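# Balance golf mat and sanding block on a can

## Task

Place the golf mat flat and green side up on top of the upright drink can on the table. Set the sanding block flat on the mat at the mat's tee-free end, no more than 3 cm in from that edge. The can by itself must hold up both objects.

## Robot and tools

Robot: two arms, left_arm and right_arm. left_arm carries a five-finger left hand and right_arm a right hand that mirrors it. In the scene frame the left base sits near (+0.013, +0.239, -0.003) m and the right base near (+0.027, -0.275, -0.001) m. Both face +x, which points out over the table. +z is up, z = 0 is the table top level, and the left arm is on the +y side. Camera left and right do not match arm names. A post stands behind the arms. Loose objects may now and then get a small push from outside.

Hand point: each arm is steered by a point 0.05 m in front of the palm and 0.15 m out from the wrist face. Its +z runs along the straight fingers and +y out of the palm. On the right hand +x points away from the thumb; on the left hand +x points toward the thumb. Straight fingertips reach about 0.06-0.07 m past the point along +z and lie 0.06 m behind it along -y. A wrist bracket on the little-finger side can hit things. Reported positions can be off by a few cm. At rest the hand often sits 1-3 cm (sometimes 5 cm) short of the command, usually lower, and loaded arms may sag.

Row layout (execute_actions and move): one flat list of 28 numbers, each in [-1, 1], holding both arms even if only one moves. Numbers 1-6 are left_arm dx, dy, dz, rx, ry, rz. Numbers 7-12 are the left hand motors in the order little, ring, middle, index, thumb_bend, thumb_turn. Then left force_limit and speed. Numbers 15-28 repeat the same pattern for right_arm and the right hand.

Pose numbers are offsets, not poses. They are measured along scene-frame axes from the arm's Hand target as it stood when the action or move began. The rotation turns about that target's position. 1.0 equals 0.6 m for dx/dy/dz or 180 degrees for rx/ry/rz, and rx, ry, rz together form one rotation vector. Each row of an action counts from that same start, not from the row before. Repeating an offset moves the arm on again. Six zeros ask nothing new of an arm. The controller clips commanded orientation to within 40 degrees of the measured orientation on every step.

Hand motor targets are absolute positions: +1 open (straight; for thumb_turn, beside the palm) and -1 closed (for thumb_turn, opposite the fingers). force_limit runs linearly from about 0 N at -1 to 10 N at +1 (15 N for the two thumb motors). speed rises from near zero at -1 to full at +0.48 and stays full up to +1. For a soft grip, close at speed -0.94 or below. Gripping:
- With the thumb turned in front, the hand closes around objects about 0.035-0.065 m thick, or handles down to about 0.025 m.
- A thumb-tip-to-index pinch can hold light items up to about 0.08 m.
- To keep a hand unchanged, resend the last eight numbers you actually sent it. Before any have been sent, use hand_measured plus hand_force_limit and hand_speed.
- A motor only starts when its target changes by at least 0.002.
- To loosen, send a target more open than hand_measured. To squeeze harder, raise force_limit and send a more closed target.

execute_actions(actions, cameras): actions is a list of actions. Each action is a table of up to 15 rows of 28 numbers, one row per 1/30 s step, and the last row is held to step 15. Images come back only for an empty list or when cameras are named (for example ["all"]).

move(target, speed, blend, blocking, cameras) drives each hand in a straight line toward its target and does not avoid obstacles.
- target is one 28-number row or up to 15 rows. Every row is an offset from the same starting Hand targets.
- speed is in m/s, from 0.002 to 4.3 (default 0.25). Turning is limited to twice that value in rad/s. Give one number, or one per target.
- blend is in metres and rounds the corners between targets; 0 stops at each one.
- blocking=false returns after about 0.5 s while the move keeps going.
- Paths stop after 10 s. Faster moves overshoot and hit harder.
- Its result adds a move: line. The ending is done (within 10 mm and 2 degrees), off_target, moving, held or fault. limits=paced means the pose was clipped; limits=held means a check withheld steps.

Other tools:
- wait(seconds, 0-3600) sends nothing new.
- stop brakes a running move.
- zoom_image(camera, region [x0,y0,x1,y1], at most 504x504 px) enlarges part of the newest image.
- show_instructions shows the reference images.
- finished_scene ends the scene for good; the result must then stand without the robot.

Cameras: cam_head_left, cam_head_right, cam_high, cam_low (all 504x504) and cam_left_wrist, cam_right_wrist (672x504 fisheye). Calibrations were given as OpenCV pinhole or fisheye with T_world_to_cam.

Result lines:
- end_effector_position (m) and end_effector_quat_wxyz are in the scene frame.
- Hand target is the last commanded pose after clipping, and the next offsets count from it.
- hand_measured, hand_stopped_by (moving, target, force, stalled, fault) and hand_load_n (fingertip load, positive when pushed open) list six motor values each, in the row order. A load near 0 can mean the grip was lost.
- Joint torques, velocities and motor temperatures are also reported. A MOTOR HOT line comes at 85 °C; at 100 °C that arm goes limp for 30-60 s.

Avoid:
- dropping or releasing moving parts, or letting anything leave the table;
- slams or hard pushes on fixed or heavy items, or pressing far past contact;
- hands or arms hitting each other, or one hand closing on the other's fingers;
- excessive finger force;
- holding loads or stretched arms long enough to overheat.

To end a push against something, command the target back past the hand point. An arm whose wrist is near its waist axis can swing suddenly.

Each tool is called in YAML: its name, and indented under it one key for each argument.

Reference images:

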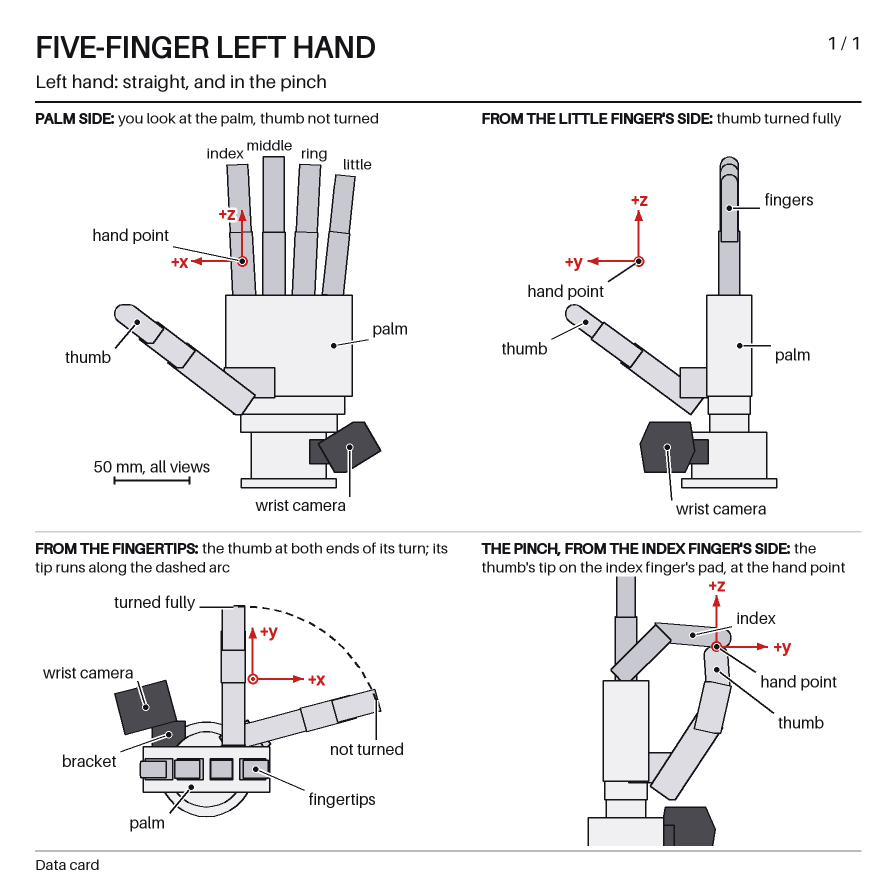

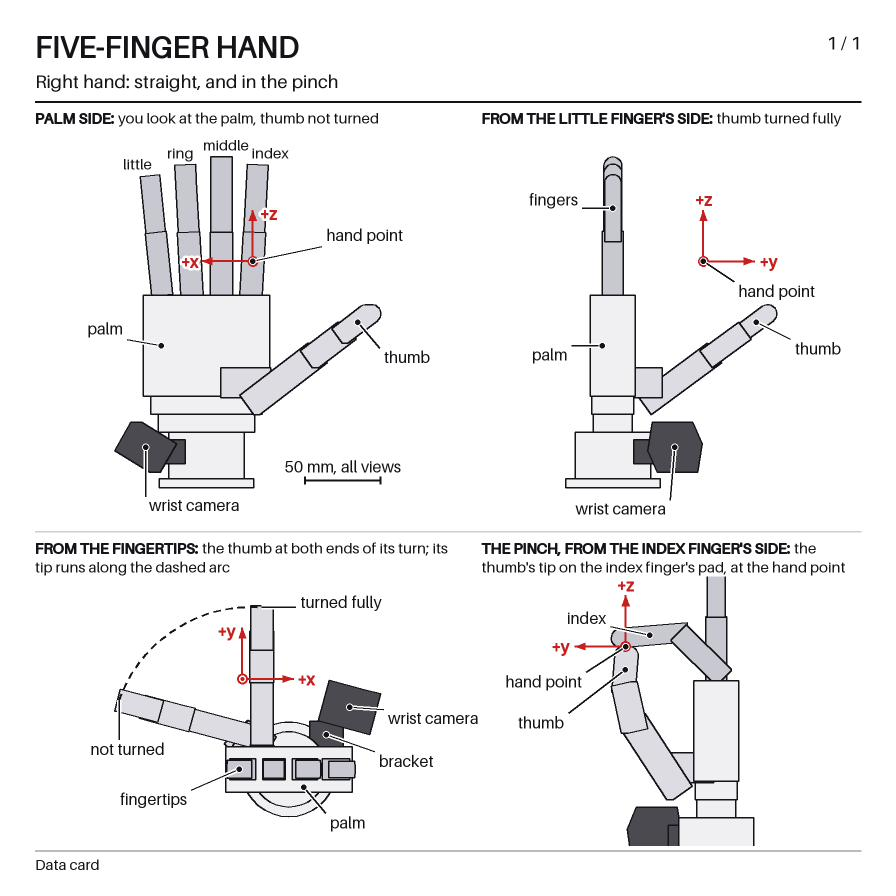

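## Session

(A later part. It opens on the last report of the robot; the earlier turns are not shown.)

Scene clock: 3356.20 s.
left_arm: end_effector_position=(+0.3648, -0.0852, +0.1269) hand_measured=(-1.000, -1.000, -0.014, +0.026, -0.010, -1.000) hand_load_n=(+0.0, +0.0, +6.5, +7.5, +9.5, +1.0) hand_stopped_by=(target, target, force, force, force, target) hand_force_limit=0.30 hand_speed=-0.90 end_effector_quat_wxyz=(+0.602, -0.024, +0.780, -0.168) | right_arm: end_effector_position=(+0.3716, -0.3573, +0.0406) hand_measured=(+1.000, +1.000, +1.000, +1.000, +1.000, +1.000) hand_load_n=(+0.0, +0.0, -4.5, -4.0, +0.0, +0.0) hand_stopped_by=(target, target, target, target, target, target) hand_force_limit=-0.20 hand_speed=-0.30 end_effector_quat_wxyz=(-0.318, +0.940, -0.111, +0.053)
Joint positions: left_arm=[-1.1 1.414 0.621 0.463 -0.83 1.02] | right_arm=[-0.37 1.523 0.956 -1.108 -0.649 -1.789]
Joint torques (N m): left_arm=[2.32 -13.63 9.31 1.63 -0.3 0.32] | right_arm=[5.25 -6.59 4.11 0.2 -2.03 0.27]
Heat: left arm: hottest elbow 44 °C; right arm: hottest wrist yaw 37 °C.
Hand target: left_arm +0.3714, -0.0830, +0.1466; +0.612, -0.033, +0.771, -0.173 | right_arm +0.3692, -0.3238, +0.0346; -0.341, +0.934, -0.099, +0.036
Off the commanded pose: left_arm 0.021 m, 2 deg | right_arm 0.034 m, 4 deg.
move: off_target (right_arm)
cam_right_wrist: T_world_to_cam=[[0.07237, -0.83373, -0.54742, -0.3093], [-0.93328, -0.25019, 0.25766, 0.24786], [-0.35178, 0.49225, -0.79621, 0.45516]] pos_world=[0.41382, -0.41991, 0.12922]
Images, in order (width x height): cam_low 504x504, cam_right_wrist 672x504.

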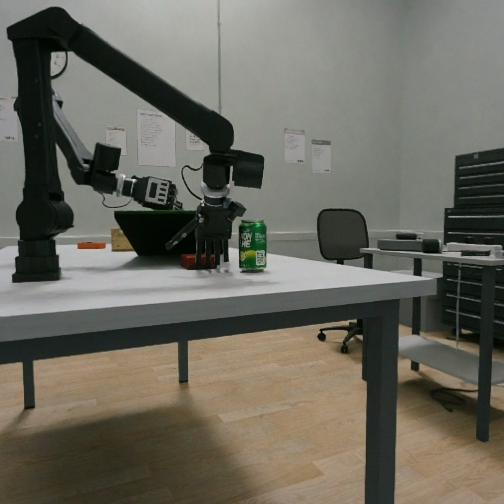

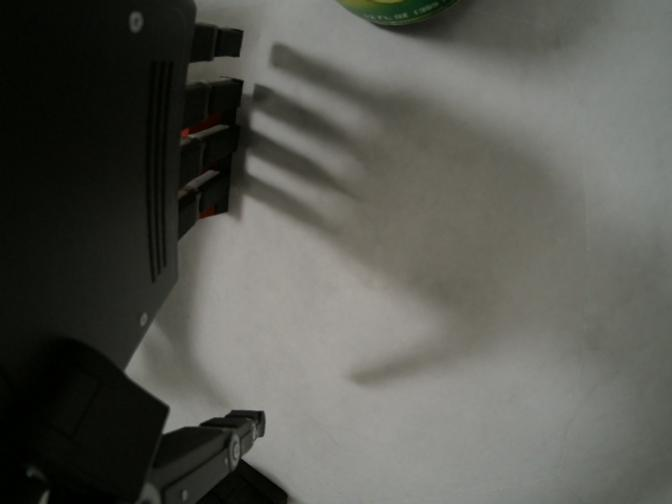

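move:
  target: [0,0,0,0,0,0, -1, -1, -0.4, -0.4, -0.15, -1, 0.3, -0.9, -0.003,0.0613,-0.0227,0.0326,-0.0069,0, 1,1,1,1,1,1, -0.2, -0.3]
  cameras: ["cam_low"]
  speed: 0.04

zoom_image:
  camera: "cam_low"
  region: [130, 190, 270, 290]

Scene clock: 3372.77 s.
left_arm: end_effector_position=(+0.3648, -0.0852, +0.1269) hand_measured=(-1.000, -1.000, -0.014, +0.026, -0.010, -1.000) hand_load_n=(+0.0, +0.0, +6.5, +7.5, +9.5, +1.5) hand_stopped_by=(target, target, force, force, force, target) hand_force_limit=0.30 hand_speed=-0.90 end_effector_quat_wxyz=(+0.602, -0.024, +0.780, -0.168) | right_arm: end_effector_position=(+0.3754, -0.3158, +0.0321) hand_measured=(+1.000, +1.000, +1.000, +1.000, +1.000, +1.000) hand_load_n=(-0.5, +0.0, -3.0, -3.0, -0.5, +0.0) hand_stopped_by=(target, target, target, target, target, target) hand_force_limit=-0.20 hand_speed=-0.30 end_effector_quat_wxyz=(-0.370, +0.921, -0.105, +0.064)
Joint positions: left_arm=[-1.1 1.414 0.621 0.463 -0.83 1.02] | right_arm=[-0.321 1.521 0.899 -1.031 -0.766 -1.747]
Joint torques (N m): left_arm=[2.37 -13.63 9.28 1.65 -0.3 0.32] | right_arm=[4.48 -5.48 3.66 0.96 -1.8 0.16]
Heat: left arm: hottest elbow 44 °C; right arm: hottest wrist yaw 38 °C.
Hand target: left_arm +0.3714, -0.0830, +0.1466; +0.612, -0.033, +0.771, -0.173 | right_arm +0.3673, -0.2871, +0.0209; -0.389, +0.915, -0.097, +0.041
Off the commanded pose: left_arm 0.021 m, 2 deg | right_arm 0.032 m, 4 deg.
move: off_target (right_arm)

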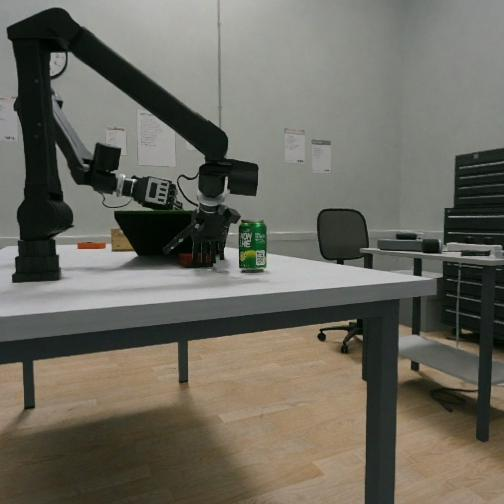

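Scaled by 3.600.

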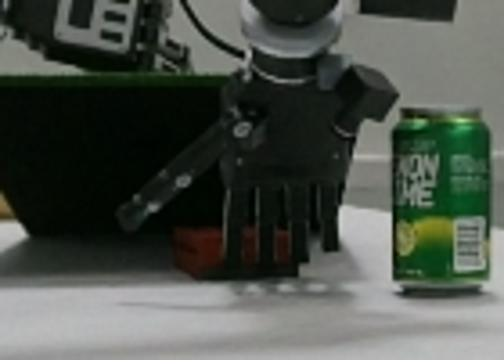

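move:
  target: [0,0,0,0,0,0, -1, -1, -0.4, -0.4, -0.15, -1, 0.3, -0.9, -0.0093,0.0533,-0.0238,0.0326,-0.0069,0, 1,1,1,1,1,1, -0.2, -0.3]
  cameras: ["cam_low","cam_right_wrist"]
  speed: 0.04

zoom_image:
  camera: "cam_low"
  region: [130, 190, 270, 290]

zoom_image:
  camera: "cam_right_wrist"
  region: [160, 0, 360, 240]

Scene clock: 3387.37 s.
left_arm: end_effector_position=(+0.3648, -0.0852, +0.1269) hand_measured=(-1.000, -1.000, -0.014, +0.026, -0.010, -1.000) hand_load_n=(+0.0, +0.0, +6.5, +7.5, +9.5, +1.0) hand_stopped_by=(target, target, force, force, force, target) hand_force_limit=0.30 hand_speed=-0.90 end_effector_quat_wxyz=(+0.602, -0.024, +0.780, -0.168) | right_arm: end_effector_position=(+0.3740, -0.2955, +0.0248) hand_measured=(+1.000, +1.000, +1.000, +1.000, +1.000, +1.000) hand_load_n=(+0.0, +0.0, -5.0, -2.5, +0.0, +0.0) hand_stopped_by=(target, target, target, target, target, target) hand_force_limit=-0.20 hand_speed=-0.30 end_effector_quat_wxyz=(-0.410, +0.902, -0.107, +0.081)
Joint positions: left_arm=[-1.1 1.414 0.621 0.463 -0.83 1.02] | right_arm=[-0.318 1.519 0.844 -0.958 -0.861 -1.73]
Joint torques (N m): left_arm=[2.32 -13.57 9.32 1.65 -0.31 0.32] | right_arm=[6.89 -4.01 2.92 1.03 -2.15 0.2]
Heat: left arm: hottest elbow 44 °C; right arm: hottest wrist yaw 38 °C.
Hand target: left_arm +0.3714, -0.0830, +0.1466; +0.612, -0.033, +0.771, -0.173 | right_arm +0.3617, -0.2551, +0.0065; -0.437, +0.893, -0.094, +0.046
Off the commanded pose: left_arm 0.021 m, 2 deg | right_arm 0.046 m, 5 deg.
move: off_target (right_arm)
cam_right_wrist: T_world_to_cam=[[0.11575, -0.71559, -0.68887, -0.24437], [-0.9513, -0.27936, 0.13035, 0.27085], [-0.28572, 0.64023, -0.71307, 0.42996]] pos_world=[0.40879, -0.37448, 0.10295]

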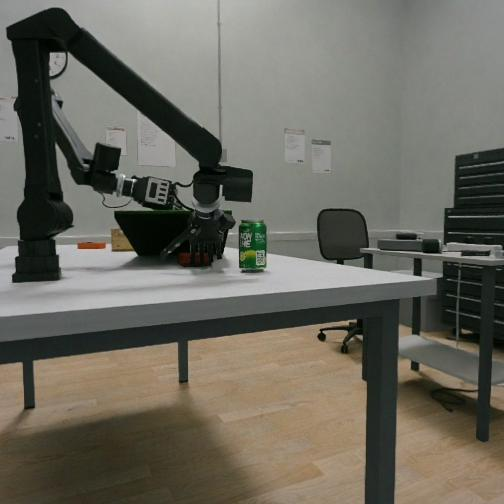

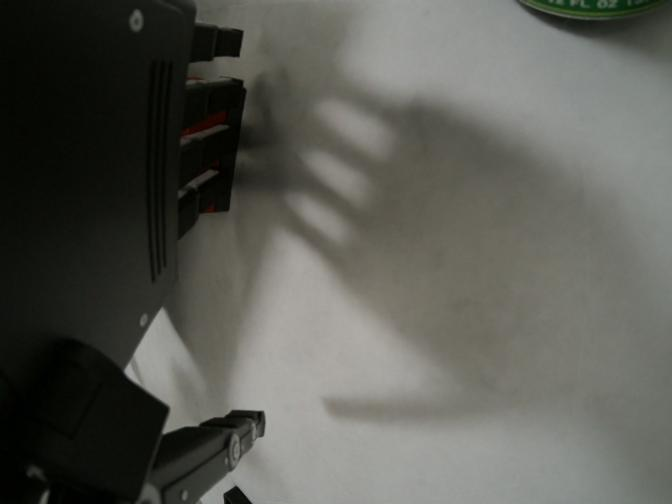

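Scaled by 3.600.

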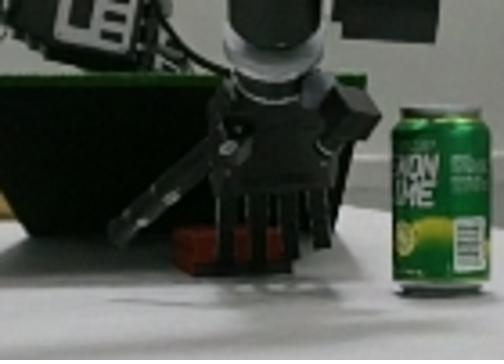

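Scaled by 2.100 from the camera's image (finer frame: 960x720).

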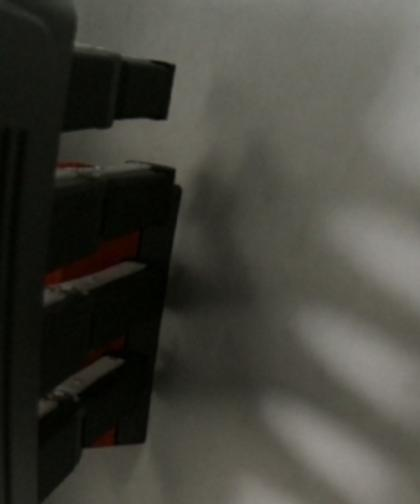

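move:
  target: [0,0,0,0,0,0, -1, -1, -0.4, -0.4, -0.15, -1, 0.3, -0.9, -0.003,0.065,-0.0167,0.0217,-0.0046,0, 1,1,1,1,1,1, -0.2, -0.3]
  cameras: ["cam_low","cam_right_wrist"]
  speed: 0.04

zoom_image:
  camera: "cam_low"
  region: [130, 190, 270, 290]

Scene clock: 3412.70 s.
left_arm: end_effector_position=(+0.3648, -0.0852, +0.1269) hand_measured=(-1.000, -1.000, -0.014, +0.026, -0.010, -1.000) hand_load_n=(+0.0, +0.5, +6.5, +7.5, +10.0, +1.0) hand_stopped_by=(target, target, force, force, force, target) hand_force_limit=0.30 hand_speed=-0.90 end_effector_quat_wxyz=(+0.602, -0.024, +0.780, -0.168) | right_arm: end_effector_position=(+0.3773, -0.2523, +0.0156) hand_measured=(+1.000, +1.000, +1.000, +1.000, +1.000, +1.000) hand_load_n=(+0.0, +0.0, -1.0, -1.0, +0.0, +0.0) hand_stopped_by=(target, target, target, target, target, target) hand_force_limit=-0.20 hand_speed=-0.30 end_effector_quat_wxyz=(-0.455, +0.879, -0.109, +0.091)
Joint positions: left_arm=[-1.1 1.414 0.621 0.463 -0.83 1.02] | right_arm=[-0.25 1.518 0.77 -0.789 -0.965 -1.605]
Joint torques (N m): left_arm=[2.32 -13.57 9.33 1.65 -0.3 0.32] | right_arm=[6.83 -4.19 3.18 0.94 -1.13 0.15]
Heat: left arm: hottest elbow 43 °C; right arm: hottest wrist yaw 39 °C.
Hand target: left_arm +0.3714, -0.0830, +0.1466; +0.612, -0.033, +0.771, -0.173 | right_arm +0.3600, -0.2161, -0.0034; -0.467, +0.878, -0.093, +0.049
Off the commanded pose: left_arm 0.021 m, 2 deg | right_arm 0.044 m, 5 deg.
move: off_target (right_arm)
cam_right_wrist: T_world_to_cam=[[0.13082, -0.64617, -0.75189, -0.20743], [-0.95712, -0.28003, 0.07413, 0.29022], [-0.25845, 0.70996, -0.6551, 0.40305]] pos_world=[0.40908, -0.33892, 0.08656]

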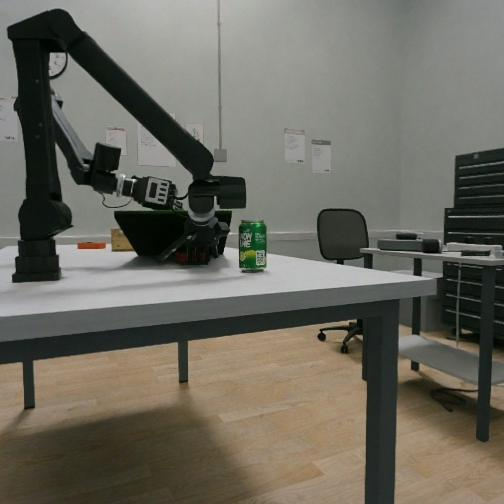

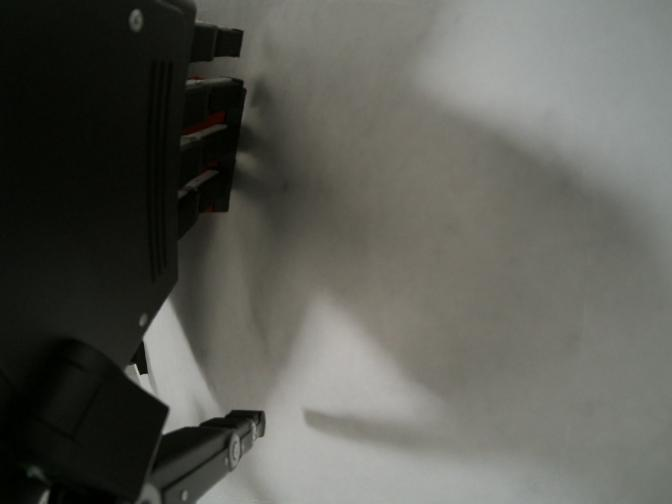

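Scaled by 3.600.

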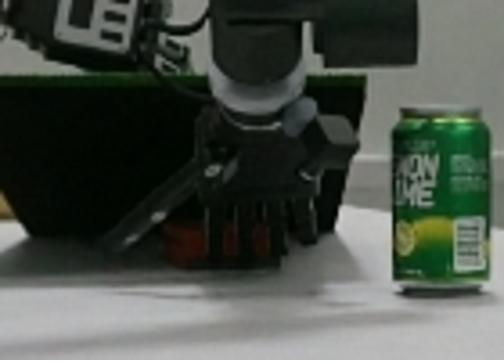

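move:
  target: [0,0,0,0,0,0, -1, -1, -0.4, -0.4, -0.15, -1, 0.3, -0.9, -0.002,0.0885,-0.019,0.0326,-0.0069,0, 1,1,1,1,1,1, -0.2, -0.3]
  cameras: ["cam_low","cam_right_wrist"]
  speed: 0.04

zoom_image:
  camera: "cam_low"
  region: [110, 190, 250, 290]

Scene clock: 3460.80 s.
left_arm: end_effector_position=(+0.3648, -0.0852, +0.1269) hand_measured=(-1.000, -1.000, -0.014, +0.026, -0.010, -1.000) hand_load_n=(+0.0, +0.0, +6.5, +7.5, +9.5, +1.5) hand_stopped_by=(target, target, force, force, force, target) hand_force_limit=0.30 hand_speed=-0.90 end_effector_quat_wxyz=(+0.602, -0.024, +0.780, -0.168) | right_arm: end_effector_position=(+0.3809, -0.1914, +0.0024) hand_measured=(+1.000, +1.000, +1.000, +1.000, +1.000, +1.000) hand_load_n=(+0.0, +0.0, +0.0, -0.5, +0.0, +0.0) hand_stopped_by=(target, target, target, target, target, target) hand_force_limit=-0.20 hand_speed=-0.30 end_effector_quat_wxyz=(-0.507, +0.851, -0.100, +0.096)
Joint positions: left_arm=[-1.1 1.414 0.621 0.463 -0.83 1.02] | right_arm=[-0.128 1.536 0.674 -0.474 -1.069 -1.374]
Joint torques (N m): left_arm=[2.26 -13.68 9.28 1.65 -0.3 0.32] | right_arm=[6.59 -4.37 3.28 0.94 -0.84 0.18]
Heat: left arm: hottest elbow 43 °C; right arm: hottest wrist yaw 36 °C.
Hand target: left_arm +0.3714, -0.0830, +0.1466; +0.612, -0.033, +0.771, -0.173 | right_arm +0.3587, -0.1629, -0.0148; -0.513, +0.852, -0.090, +0.054
Off the commanded pose: left_arm 0.021 m, 2 deg | right_arm 0.040 m, 5 deg.
move: off_target (right_arm)
cam_right_wrist: T_world_to_cam=[[0.16518, -0.55454, -0.8156, -0.17392], [-0.95418, -0.29907, 0.01009, 0.30707], [-0.24951, 0.77656, -0.57853, 0.36126]] pos_world=[0.41187, -0.28515, 0.06406]

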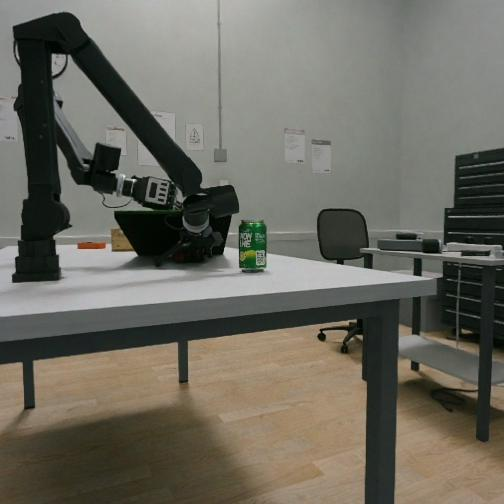

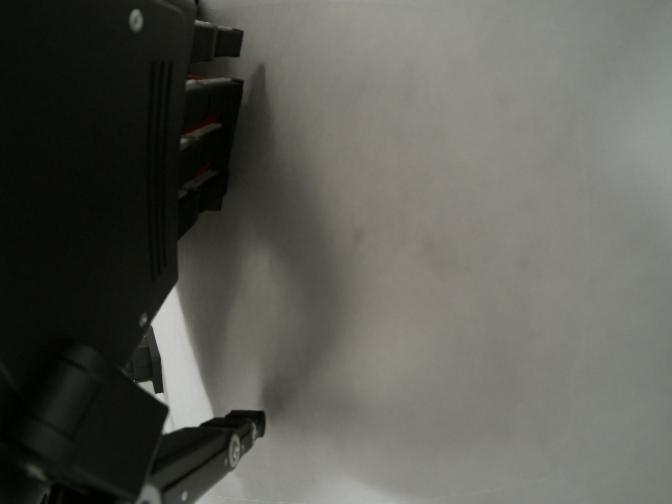

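Scaled by 3.600.

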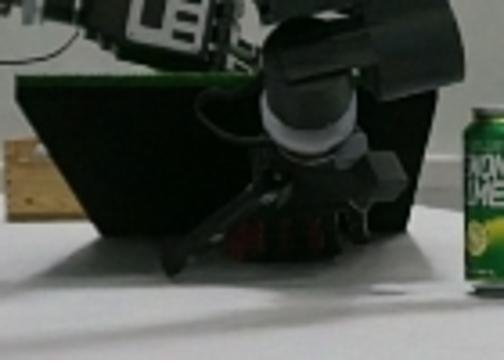

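zoom_image:
  camera: "cam_right_wrist"
  region: [130, 0, 330, 240]

Scaled by 2.100 from the camera's image (finer frame: 960x720).

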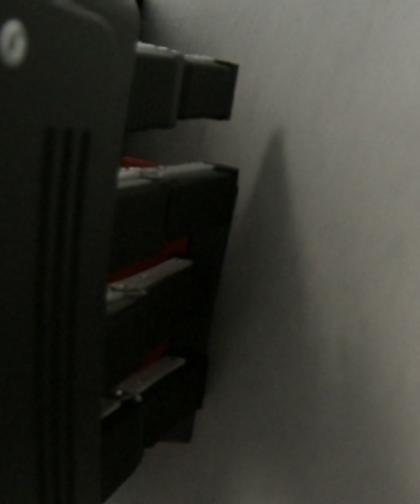

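move:
  target: [0,0,0,0,0,0, -1, -1, -0.4, -0.4, -0.15, -1, 0.3, -0.9, -0.0098,0.094,-0.0075,0.0163,-0.0035,0, 1,1,1,1,1,1, -0.2, -0.3]
  cameras: ["cam_low","cam_right_wrist","cam_high"]
  speed: 0.04

zoom_image:
  camera: "cam_low"
  region: [110, 150, 290, 290]

Scene clock: 3501.43 s.
left_arm: end_effector_position=(+0.3648, -0.0852, +0.1269) hand_measured=(-1.000, -1.000, -0.014, +0.026, -0.010, -1.000) hand_load_n=(+0.0, +0.0, +6.5, +7.5, +10.0, +1.5) hand_stopped_by=(target, target, force, force, force, target) hand_force_limit=0.30 hand_speed=-0.90 end_effector_quat_wxyz=(+0.602, -0.024, +0.780, -0.168) | right_arm: end_effector_position=(+0.3735, -0.1265, -0.0028) hand_measured=(+1.000, +1.000, +1.000, +1.000, +1.000, +1.000) hand_load_n=(+0.0, +0.0, +0.0, +0.0, +0.0, +0.0) hand_stopped_by=(target, target, target, target, target, target) hand_force_limit=-0.20 hand_speed=-0.30 end_effector_quat_wxyz=(-0.536, +0.833, -0.102, +0.087)
Joint positions: left_arm=[-1.1 1.414 0.621 0.463 -0.83 1.02] | right_arm=[0.032 1.536 0.573 -0.079 -1.077 -1.023]
Joint torques (N m): left_arm=[2.2 -13.57 9.31 1.68 -0.31 0.32] | right_arm=[5.6 -3.43 3.33 1.33 -0.47 -0.09]
Heat: left arm: hottest elbow 43 °C; right arm: hottest shoulder 35 °C.
Hand target: left_arm +0.3714, -0.0830, +0.1466; +0.612, -0.033, +0.771, -0.173 | right_arm +0.3527, -0.1065, -0.0194; -0.535, +0.838, -0.089, +0.056
Off the commanded pose: left_arm 0.021 m, 2 deg | right_arm 0.033 m, 4 deg.
move: off_target (right_arm)
cam_right_wrist: T_world_to_cam=[[0.16251, -0.4942, -0.85403, -0.13232], [-0.95158, -0.30738, -0.0032, 0.31742], [-0.26093, 0.8132, -0.52022, 0.31511]] pos_world=[0.40578, -0.22407, 0.05194]
Images, in order (width x height): cam_high 504x504, cam_low 504x504, cam_right_wrist 672x504.

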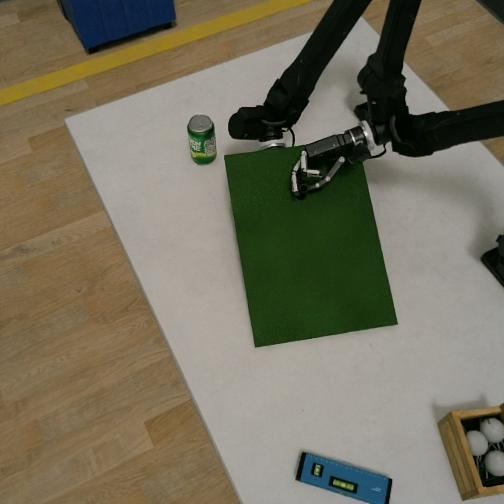

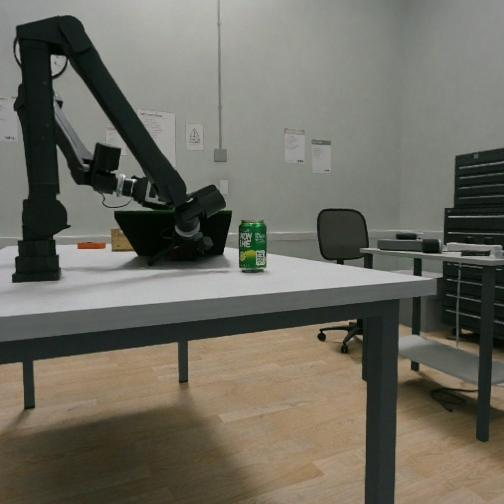

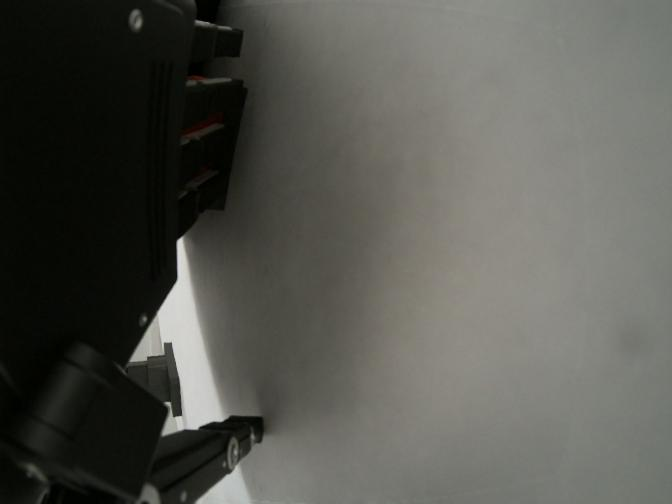

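Scaled by 2.800.

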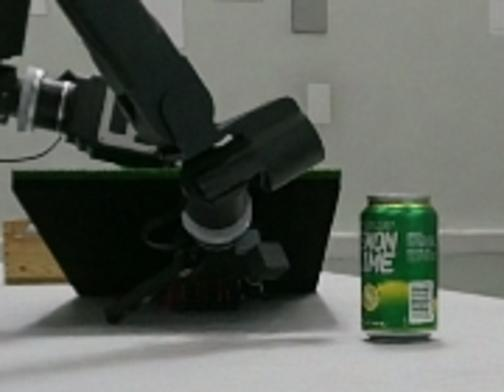

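move:
  target:
    - [0,0,0,0,0,0, -1, -1, -0.4, -0.4, -0.15, -1, 0.3, -0.9, 0.0388,-0.0808,0.0457,-0.0065,0.0014,0, 1,1,1,1,1,1, -0.2, -0.3]
    - [0,0,0,0,0,0, -1, -1, -0.4, -0.4, -0.15, -1, 0.3, -0.9, 0.0422,-0.1558,0.0623,-0.0283,0.006,0, 1,1,1,1,1,1, -0.2, -0.3]
    - [0,0,0,0,0,0, -1, -1, -0.4, -0.4, -0.15, -1, 0.3, -0.9, 0.0388,-0.2558,0.0907,-0.0663,0.0141,0, 1,1,1,1,1,1, -0.2, -0.3]
    - [0,0,0,0,0,0, -1, -1, -0.4, -0.4, -0.15, -1, 0.3, -0.9, 0.0322,-0.3558,0.1323,-0.1098,0.0233,0, 1,1,1,1,1,1, -0.2, -0.3]
    - [0,0,0,0,0,0, -1, -1, -0.4, -0.4, -0.15, -1, 0.3, -0.9, 0.0205,-0.5225,0.2323,-0.1913,0.0407,0, 1,1,1,1,1,1, -0.2, -0.3]
  cameras: ["cam_low","cam_right_wrist","cam_high","cam_head_left"]
  speed: 0.08
  blend: [0.01,0.01,0.01,0.01,0]

zoom_image:
  camera: "cam_low"
  region: [110, 150, 290, 290]

Scene clock: 3541.87 s.
left_arm: end_effector_position=(+0.3648, -0.0852, +0.1269) hand_measured=(-1.000, -1.000, -0.014, +0.026, -0.010, -1.000) hand_load_n=(+0.0, +0.0, +6.5, +7.5, +10.0, +1.5) hand_stopped_by=(target, target, force, force, force, target) hand_force_limit=0.30 hand_speed=-0.90 end_effector_quat_wxyz=(+0.602, -0.024, +0.780, -0.168) | right_arm: end_effector_position=(+0.3505, -0.4070, +0.0998) hand_measured=(+1.000, +1.000, +1.000, +1.000, +1.000, +1.000) hand_load_n=(+0.0, +0.0, +0.0, -0.5, +0.0, -0.5) hand_stopped_by=(target, target, target, target, target, target) hand_force_limit=-0.20 hand_speed=-0.30 end_effector_quat_wxyz=(-0.267, +0.958, -0.106, +0.000)
Joint positions: left_arm=[-1.1 1.414 0.621 0.463 -0.83 1.02] | right_arm=[-0.436 1.503 1.116 -1.399 -0.5 -1.89]
Joint torques (N m): left_arm=[2.2 -13.57 9.29 1.65 -0.31 0.33] | right_arm=[0.26 -8.23 10.26 -0.35 -0.25 -0.02]
Heat: left arm: hottest elbow 43 °C; right arm: hottest shoulder 35 °C.
Hand target: left_arm +0.3714, -0.0830, +0.1466; +0.612, -0.033, +0.771, -0.173 | right_arm +0.3651, -0.4201, +0.1201; -0.256, +0.961, -0.101, +0.027
Off the commanded pose: left_arm 0.021 m, 2 deg | right_arm 0.028 m, 3 deg.
move: off_target (right_arm)
cam_right_wrist: T_world_to_cam=[[0.0519, -0.87996, -0.47221, -0.33601], [-0.88793, -0.25707, 0.38145, 0.16943], [-0.45705, 0.3995, -0.79468, 0.51826]] pos_world=[0.40475, -0.45916, 0.18856]
Images, in order (width x height): cam_head_left 504x504, cam_high 504x504, cam_low 504x504, cam_right_wrist 672x504.

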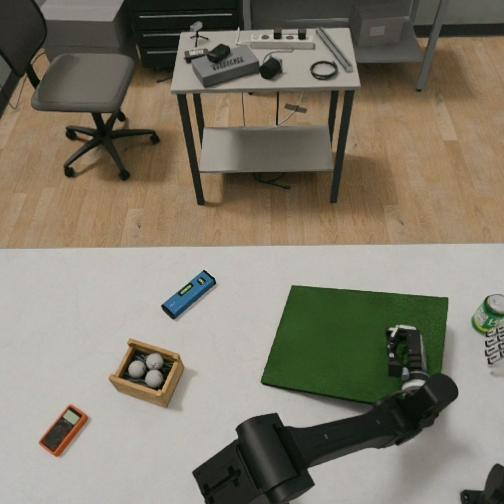

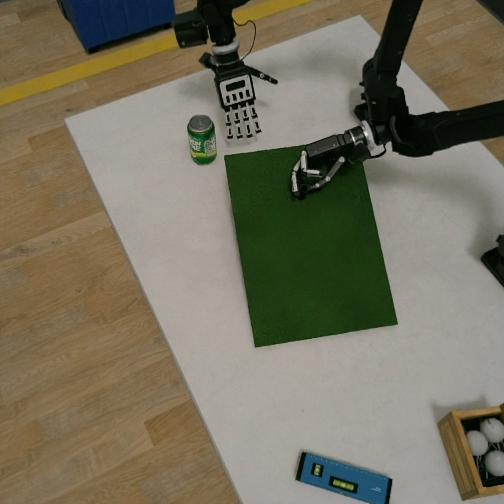

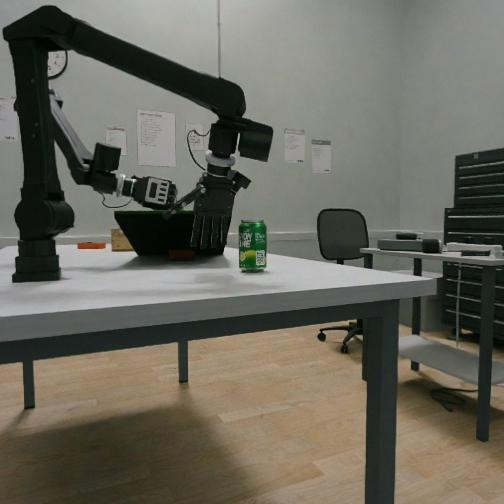

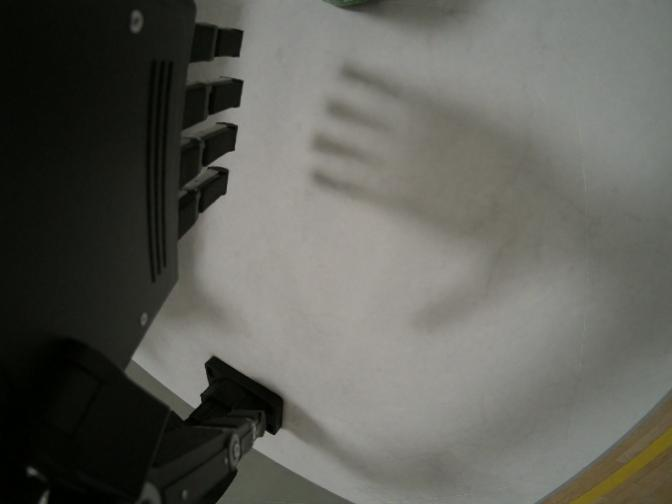

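Scaled by 2.800.

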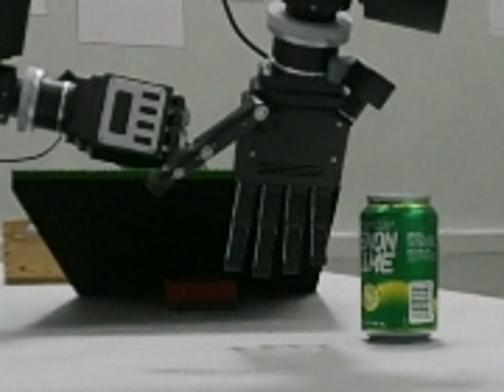

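move:
  target: [-0.0067,-0.0222,-0.0893,0.0388,-0.0118,0, -1, -1, -0.4, -0.4, -0.15, -1, 0.3, -0.9, 0,0,0,0,0,0, 1,1,1,1,1,1, -0.2, -0.3]
  cameras: ["cam_low","cam_left_wrist"]
  speed: 0.04

zoom_image:
  camera: "cam_low"
  region: [110, 150, 290, 290]

Scene clock: 3589.40 s.
left_arm: end_effector_position=(+0.3672, -0.0940, +0.0914) hand_measured=(-1.000, -1.000, -0.014, +0.026, -0.010, -1.000) hand_load_n=(+0.0, +0.0, +7.5, +7.0, +6.5, +1.0) hand_stopped_by=(target, target, force, force, force, target) hand_force_limit=0.30 hand_speed=-0.90 end_effector_quat_wxyz=(+0.622, +0.003, +0.772, -0.132) | right_arm: end_effector_position=(+0.3505, -0.4070, +0.0998) hand_measured=(+1.000, +1.000, +1.000, +1.000, +1.000, +1.000) hand_load_n=(+0.0, +0.0, +0.0, -0.5, +0.0, +0.0) hand_stopped_by=(target, target, target, target, target, target) hand_force_limit=-0.20 hand_speed=-0.30 end_effector_quat_wxyz=(-0.267, +0.958, -0.106, +0.000)
Joint positions: left_arm=[-1.125 1.579 0.621 0.649 -0.888 1.122] | right_arm=[-0.436 1.503 1.116 -1.399 -0.5 -1.891]
Joint torques (N m): left_arm=[0.85 -11.34 7.73 2.36 -0.59 0.39] | right_arm=[0.09 -7.88 10.25 -0.4 -0.23 -0.09]
Heat: left arm: hottest elbow 43 °C; right arm: hottest elbow 40 °C.
Hand target: left_arm +0.3674, -0.0963, +0.0931; +0.627, +0.007, +0.768, -0.127 | right_arm +0.3651, -0.4201, +0.1201; -0.256, +0.961, -0.101, +0.027
Off the commanded pose: left_arm 0.003 m, 1 deg | right_arm 0.028 m, 3 deg.
move: done
cam_left_wrist: T_world_to_cam=[[-0.24069, -0.96779, -0.07379, 0.00253], [-0.67446, 0.22143, -0.70432, 0.32536], [0.69798, -0.11976, -0.70604, -0.08881]] pos_world=[0.28204, -0.08023, 0.16664]

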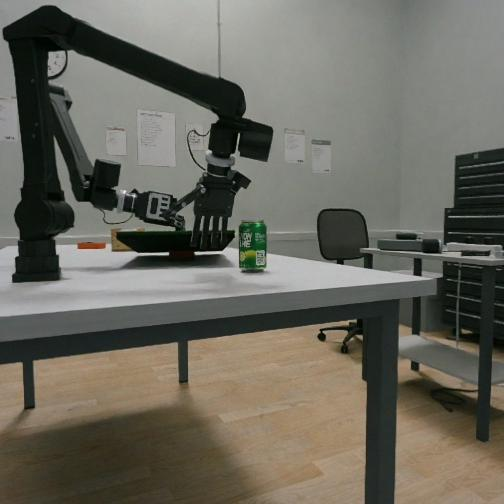

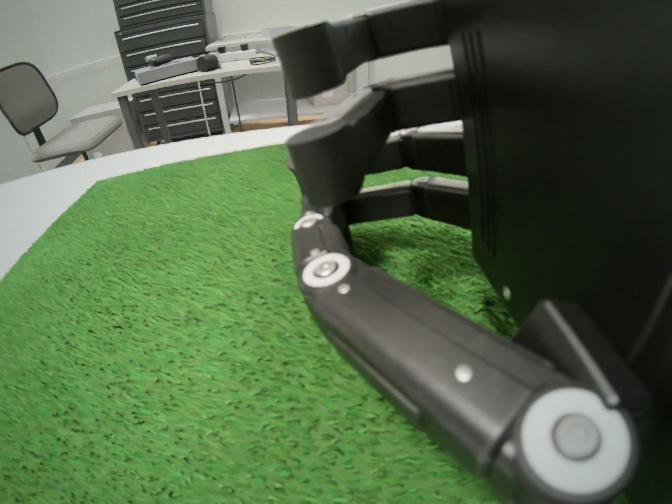

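Scaled by 2.800.

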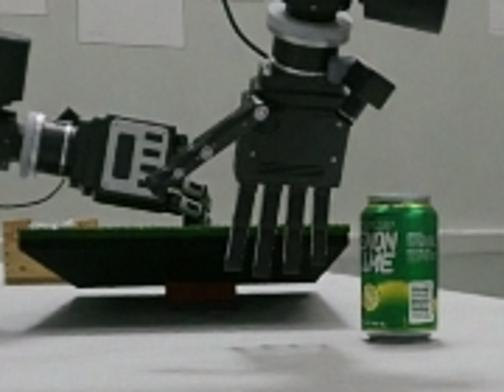

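move:
  target: [-0.0055,-0.018,-0.045,0.0505,-0.0153,0, -1, -1, -0.4, -0.4, -0.15, -1, 0.3, -0.9, 0,0,0,0,0,0, 1,1,1,1,1,1, -0.2, -0.3]
  cameras: ["cam_low","cam_left_wrist"]
  speed: 0.03

zoom_image:
  camera: "cam_low"
  region: [110, 190, 250, 290]

Scene clock: 3614.17 s.
left_arm: end_effector_position=(+0.3610, -0.0966, +0.0660) hand_measured=(-1.000, -1.000, -0.014, +0.026, -0.010, -1.000) hand_load_n=(+0.0, -0.5, +7.0, +6.5, +8.0, +0.0) hand_stopped_by=(target, target, force, force, force, target) hand_force_limit=0.30 hand_speed=-0.90 end_effector_quat_wxyz=(+0.639, +0.057, +0.764, -0.067) | right_arm: end_effector_position=(+0.3505, -0.4070, +0.0998) hand_measured=(+1.000, +1.000, +1.000, +1.000, +1.000, +1.000) hand_load_n=(+0.0, +0.0, +0.0, +0.0, +0.0, +0.0) hand_stopped_by=(target, target, target, target, target, target) hand_force_limit=-0.20 hand_speed=-0.30 end_effector_quat_wxyz=(-0.267, +0.958, -0.106, +0.000)
Joint positions: left_arm=[-1.164 1.716 0.63 0.776 -0.962 1.284] | right_arm=[-0.436 1.503 1.116 -1.399 -0.5 -1.891]
Joint torques (N m): left_arm=[0.73 -10.87 8.46 1.98 -0.41 0.32] | right_arm=[0.85 -9 10.24 -0.32 -0.29 -0.06]
Motor temperatures (°C): left_arm=[32 32 42 31 33 33] | right_arm=[30 35 41 33 33 31]
Heat: left arm: hottest elbow 42 °C; right arm: hottest elbow 41 °C.
Hand target: left_arm +0.3642, -0.1071, +0.0660; +0.643, +0.060, +0.761, -0.065 | right_arm +0.3651, -0.4201, +0.1201; -0.256, +0.961, -0.101, +0.027
Off the commanded pose: left_arm 0.011 m, 1 deg | right_arm 0.028 m, 3 deg.
move: off_target (left_arm)
cam_left_wrist: T_world_to_cam=[[-0.23112, -0.94184, -0.24397, 0.00688], [-0.63867, 0.33604, -0.69223, 0.30119], [0.73395, -0.00417, -0.67919, -0.10633]] pos_world=[0.27199, -0.09518, 0.13795]

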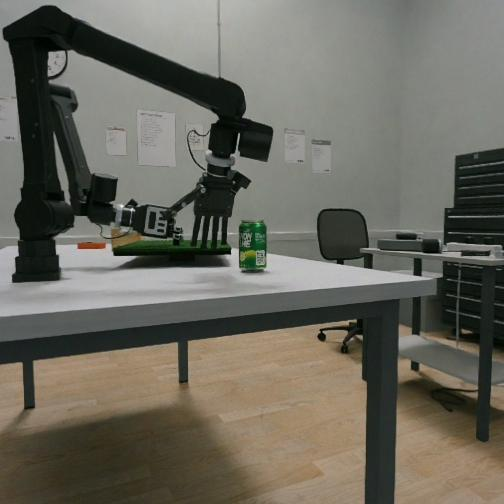

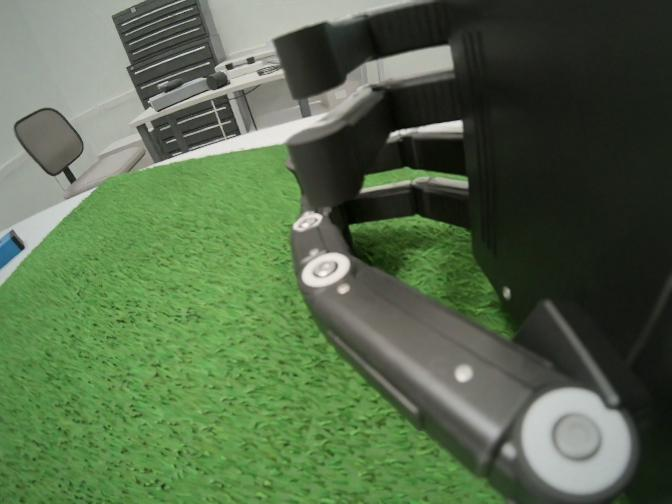

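Scaled by 3.600.

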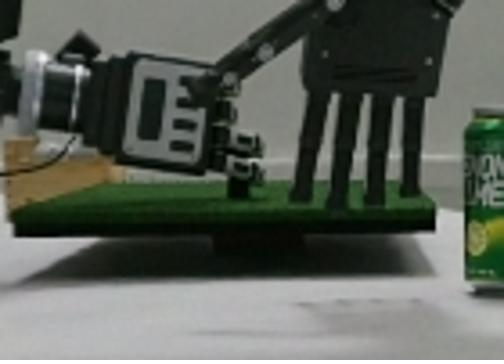

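move:
  target: [0,0,-0.01,0.008,-0.0024,0, -1, -1, -0.4, -0.4, -0.15, -1, 0.3, -0.9, 0,0,0,0,0,0, 1,1,1,1,1,1, -0.2, -0.3]
  cameras: ["cam_low","cam_left_wrist"]
  speed: 0.03

zoom_image:
  camera: "cam_low"
  region: [110, 190, 250, 290]

Scene clock: 3625.13 s.
left_arm: end_effector_position=(+0.3628, -0.0977, +0.0655) hand_measured=(-1.000, -1.000, -0.014, +0.026, -0.010, -1.000) hand_load_n=(+0.0, +0.0, +7.0, +6.0, +8.0, +0.0) hand_stopped_by=(target, target, force, force, force, target) hand_force_limit=0.30 hand_speed=-0.90 end_effector_quat_wxyz=(+0.645, +0.061, +0.760, -0.059) | right_arm: end_effector_position=(+0.3505, -0.4070, +0.0998) hand_measured=(+1.000, +1.000, +1.000, +1.000, +1.000, +1.000) hand_load_n=(+0.0, +0.0, +0.0, +0.0, +0.0, +0.0) hand_stopped_by=(target, target, target, target, target, target) hand_force_limit=-0.20 hand_speed=-0.30 end_effector_quat_wxyz=(-0.267, +0.958, -0.106, +0.000)
Joint positions: left_arm=[-1.165 1.737 0.637 0.809 -0.973 1.317] | right_arm=[-0.436 1.503 1.116 -1.399 -0.5 -1.891]
Joint torques (N m): left_arm=[0.73 -10.64 7.94 1.85 -0.26 0.26] | right_arm=[1.55 -7.94 10.65 -0.57 -0.32 -0.11]
Heat: left arm: hottest elbow 42 °C; right arm: hottest elbow 42 °C.
Hand target: left_arm +0.3642, -0.1071, +0.0601; +0.645, +0.068, +0.759, -0.055 | right_arm +0.3651, -0.4201, +0.1201; -0.256, +0.961, -0.101, +0.027
Off the commanded pose: left_arm 0.011 m, 1 deg | right_arm 0.028 m, 3 deg.
move: off_target (left_arm)
cam_left_wrist: T_world_to_cam=[[-0.2232, -0.93845, -0.26362, 0.00492], [-0.62911, 0.34526, -0.69643, 0.30017], [0.74459, 0.0104, -0.66744, -0.11128]] pos_world=[0.2728, -0.09786, 0.13607]

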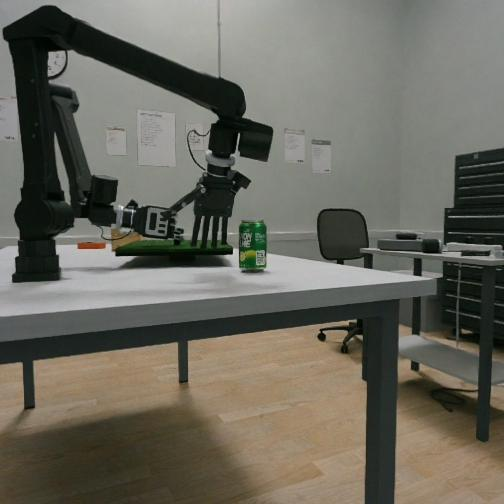

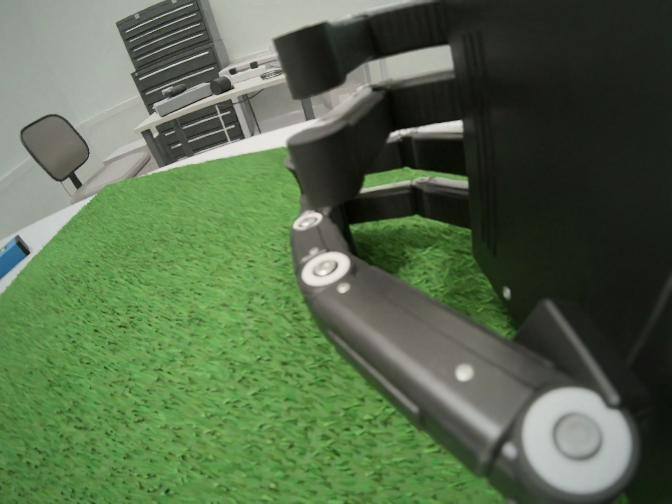

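Scaled by 3.600.

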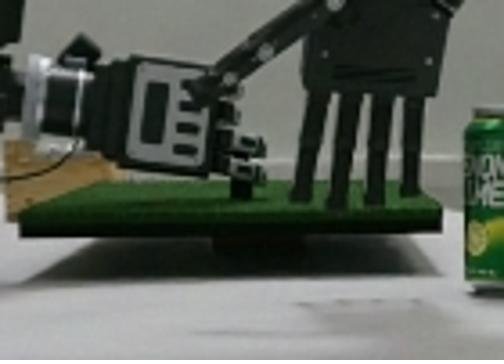

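move:
  target: [0,0,0,0,0,0, -1, -1, 0.3, 0.3, 0.4, -1, 0.3, -0.85, 0,0,0,0,0,0, 1,1,1,1,1,1, -0.2, -0.3]
  cameras: ["cam_low","cam_left_wrist","cam_high"]
  speed: 0.03

zoom_image:
  camera: "cam_low"
  region: [110, 190, 250, 290]

Scene clock: 3637.33 s.
left_arm: end_effector_position=(+0.3626, -0.0966, +0.0616) hand_measured=(-1.000, -1.000, +0.300, +0.300, +0.400, -1.000) hand_load_n=(+0.0, +0.0, +0.0, +0.0, +0.0, +0.5) hand_stopped_by=(target, target, target, target, target, target) hand_force_limit=0.30 hand_speed=-0.85 end_effector_quat_wxyz=(+0.643, +0.065, +0.761, -0.053) | right_arm: end_effector_position=(+0.3505, -0.4070, +0.0998) hand_measured=(+1.000, +1.000, +1.000, +1.000, +1.000, +1.000) hand_load_n=(+0.0, +0.0, +0.0, +0.0, +0.0, +0.0) hand_stopped_by=(target, target, target, target, target, target) hand_force_limit=-0.20 hand_speed=-0.30 end_effector_quat_wxyz=(-0.267, +0.958, -0.106, +0.000)
Joint positions: left_arm=[-1.165 1.747 0.637 0.809 -0.975 1.322] | right_arm=[-0.436 1.503 1.116 -1.399 -0.5 -1.891]
Joint torques (N m): left_arm=[0.67 -11.58 7.87 1.84 -0.21 0.24] | right_arm=[0.21 -8.35 10.47 -0.58 -0.24 -0.02]
Heat: left arm: hottest elbow 42 °C; right arm: hottest elbow 42 °C.
Hand target: left_arm +0.3642, -0.1070, +0.0600; +0.645, +0.068, +0.759, -0.055 | right_arm +0.3651, -0.4201, +0.1201; -0.256, +0.961, -0.101, +0.027
Off the commanded pose: left_arm 0.011 m, 1 deg | right_arm 0.028 m, 3 deg.
move: done
cam_left_wrist: T_world_to_cam=[[-0.22285, -0.93498, -0.27597, 0.00587], [-0.63133, 0.35412, -0.68994, 0.29828], [0.74281, 0.02047, -0.66919, -0.11198]] pos_world=[0.2728, -0.09785, 0.13248]
Images, in order (width x height): cam_high 504x504, cam_low 504x504, cam_left_wrist 672x504.

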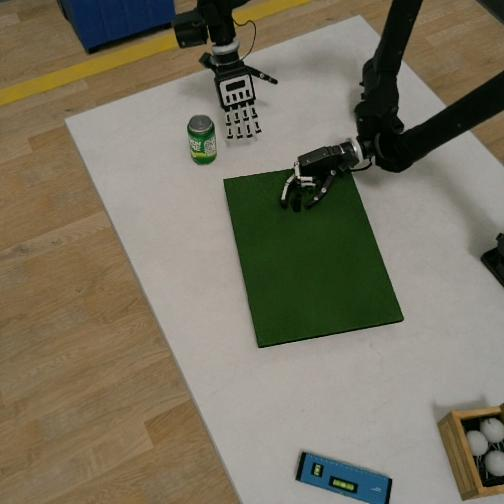

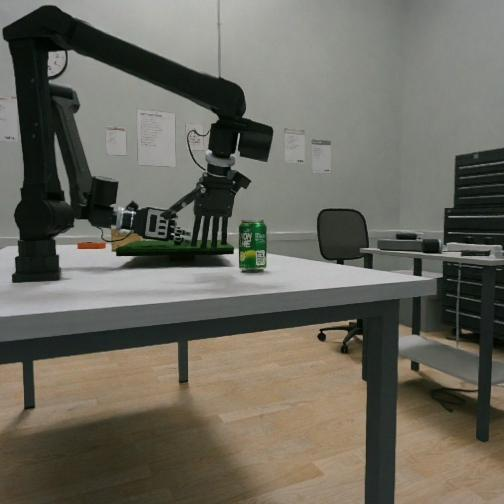

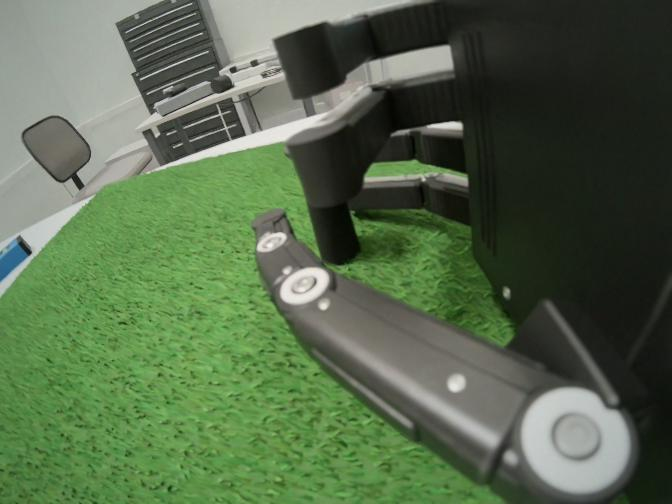

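Scaled by 3.600.

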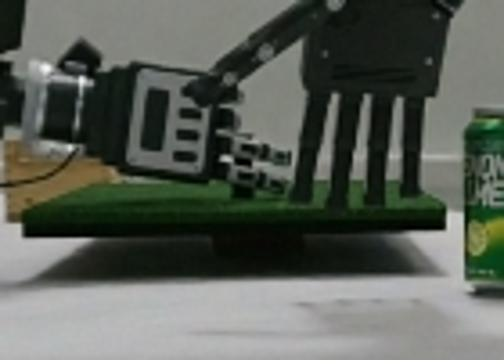

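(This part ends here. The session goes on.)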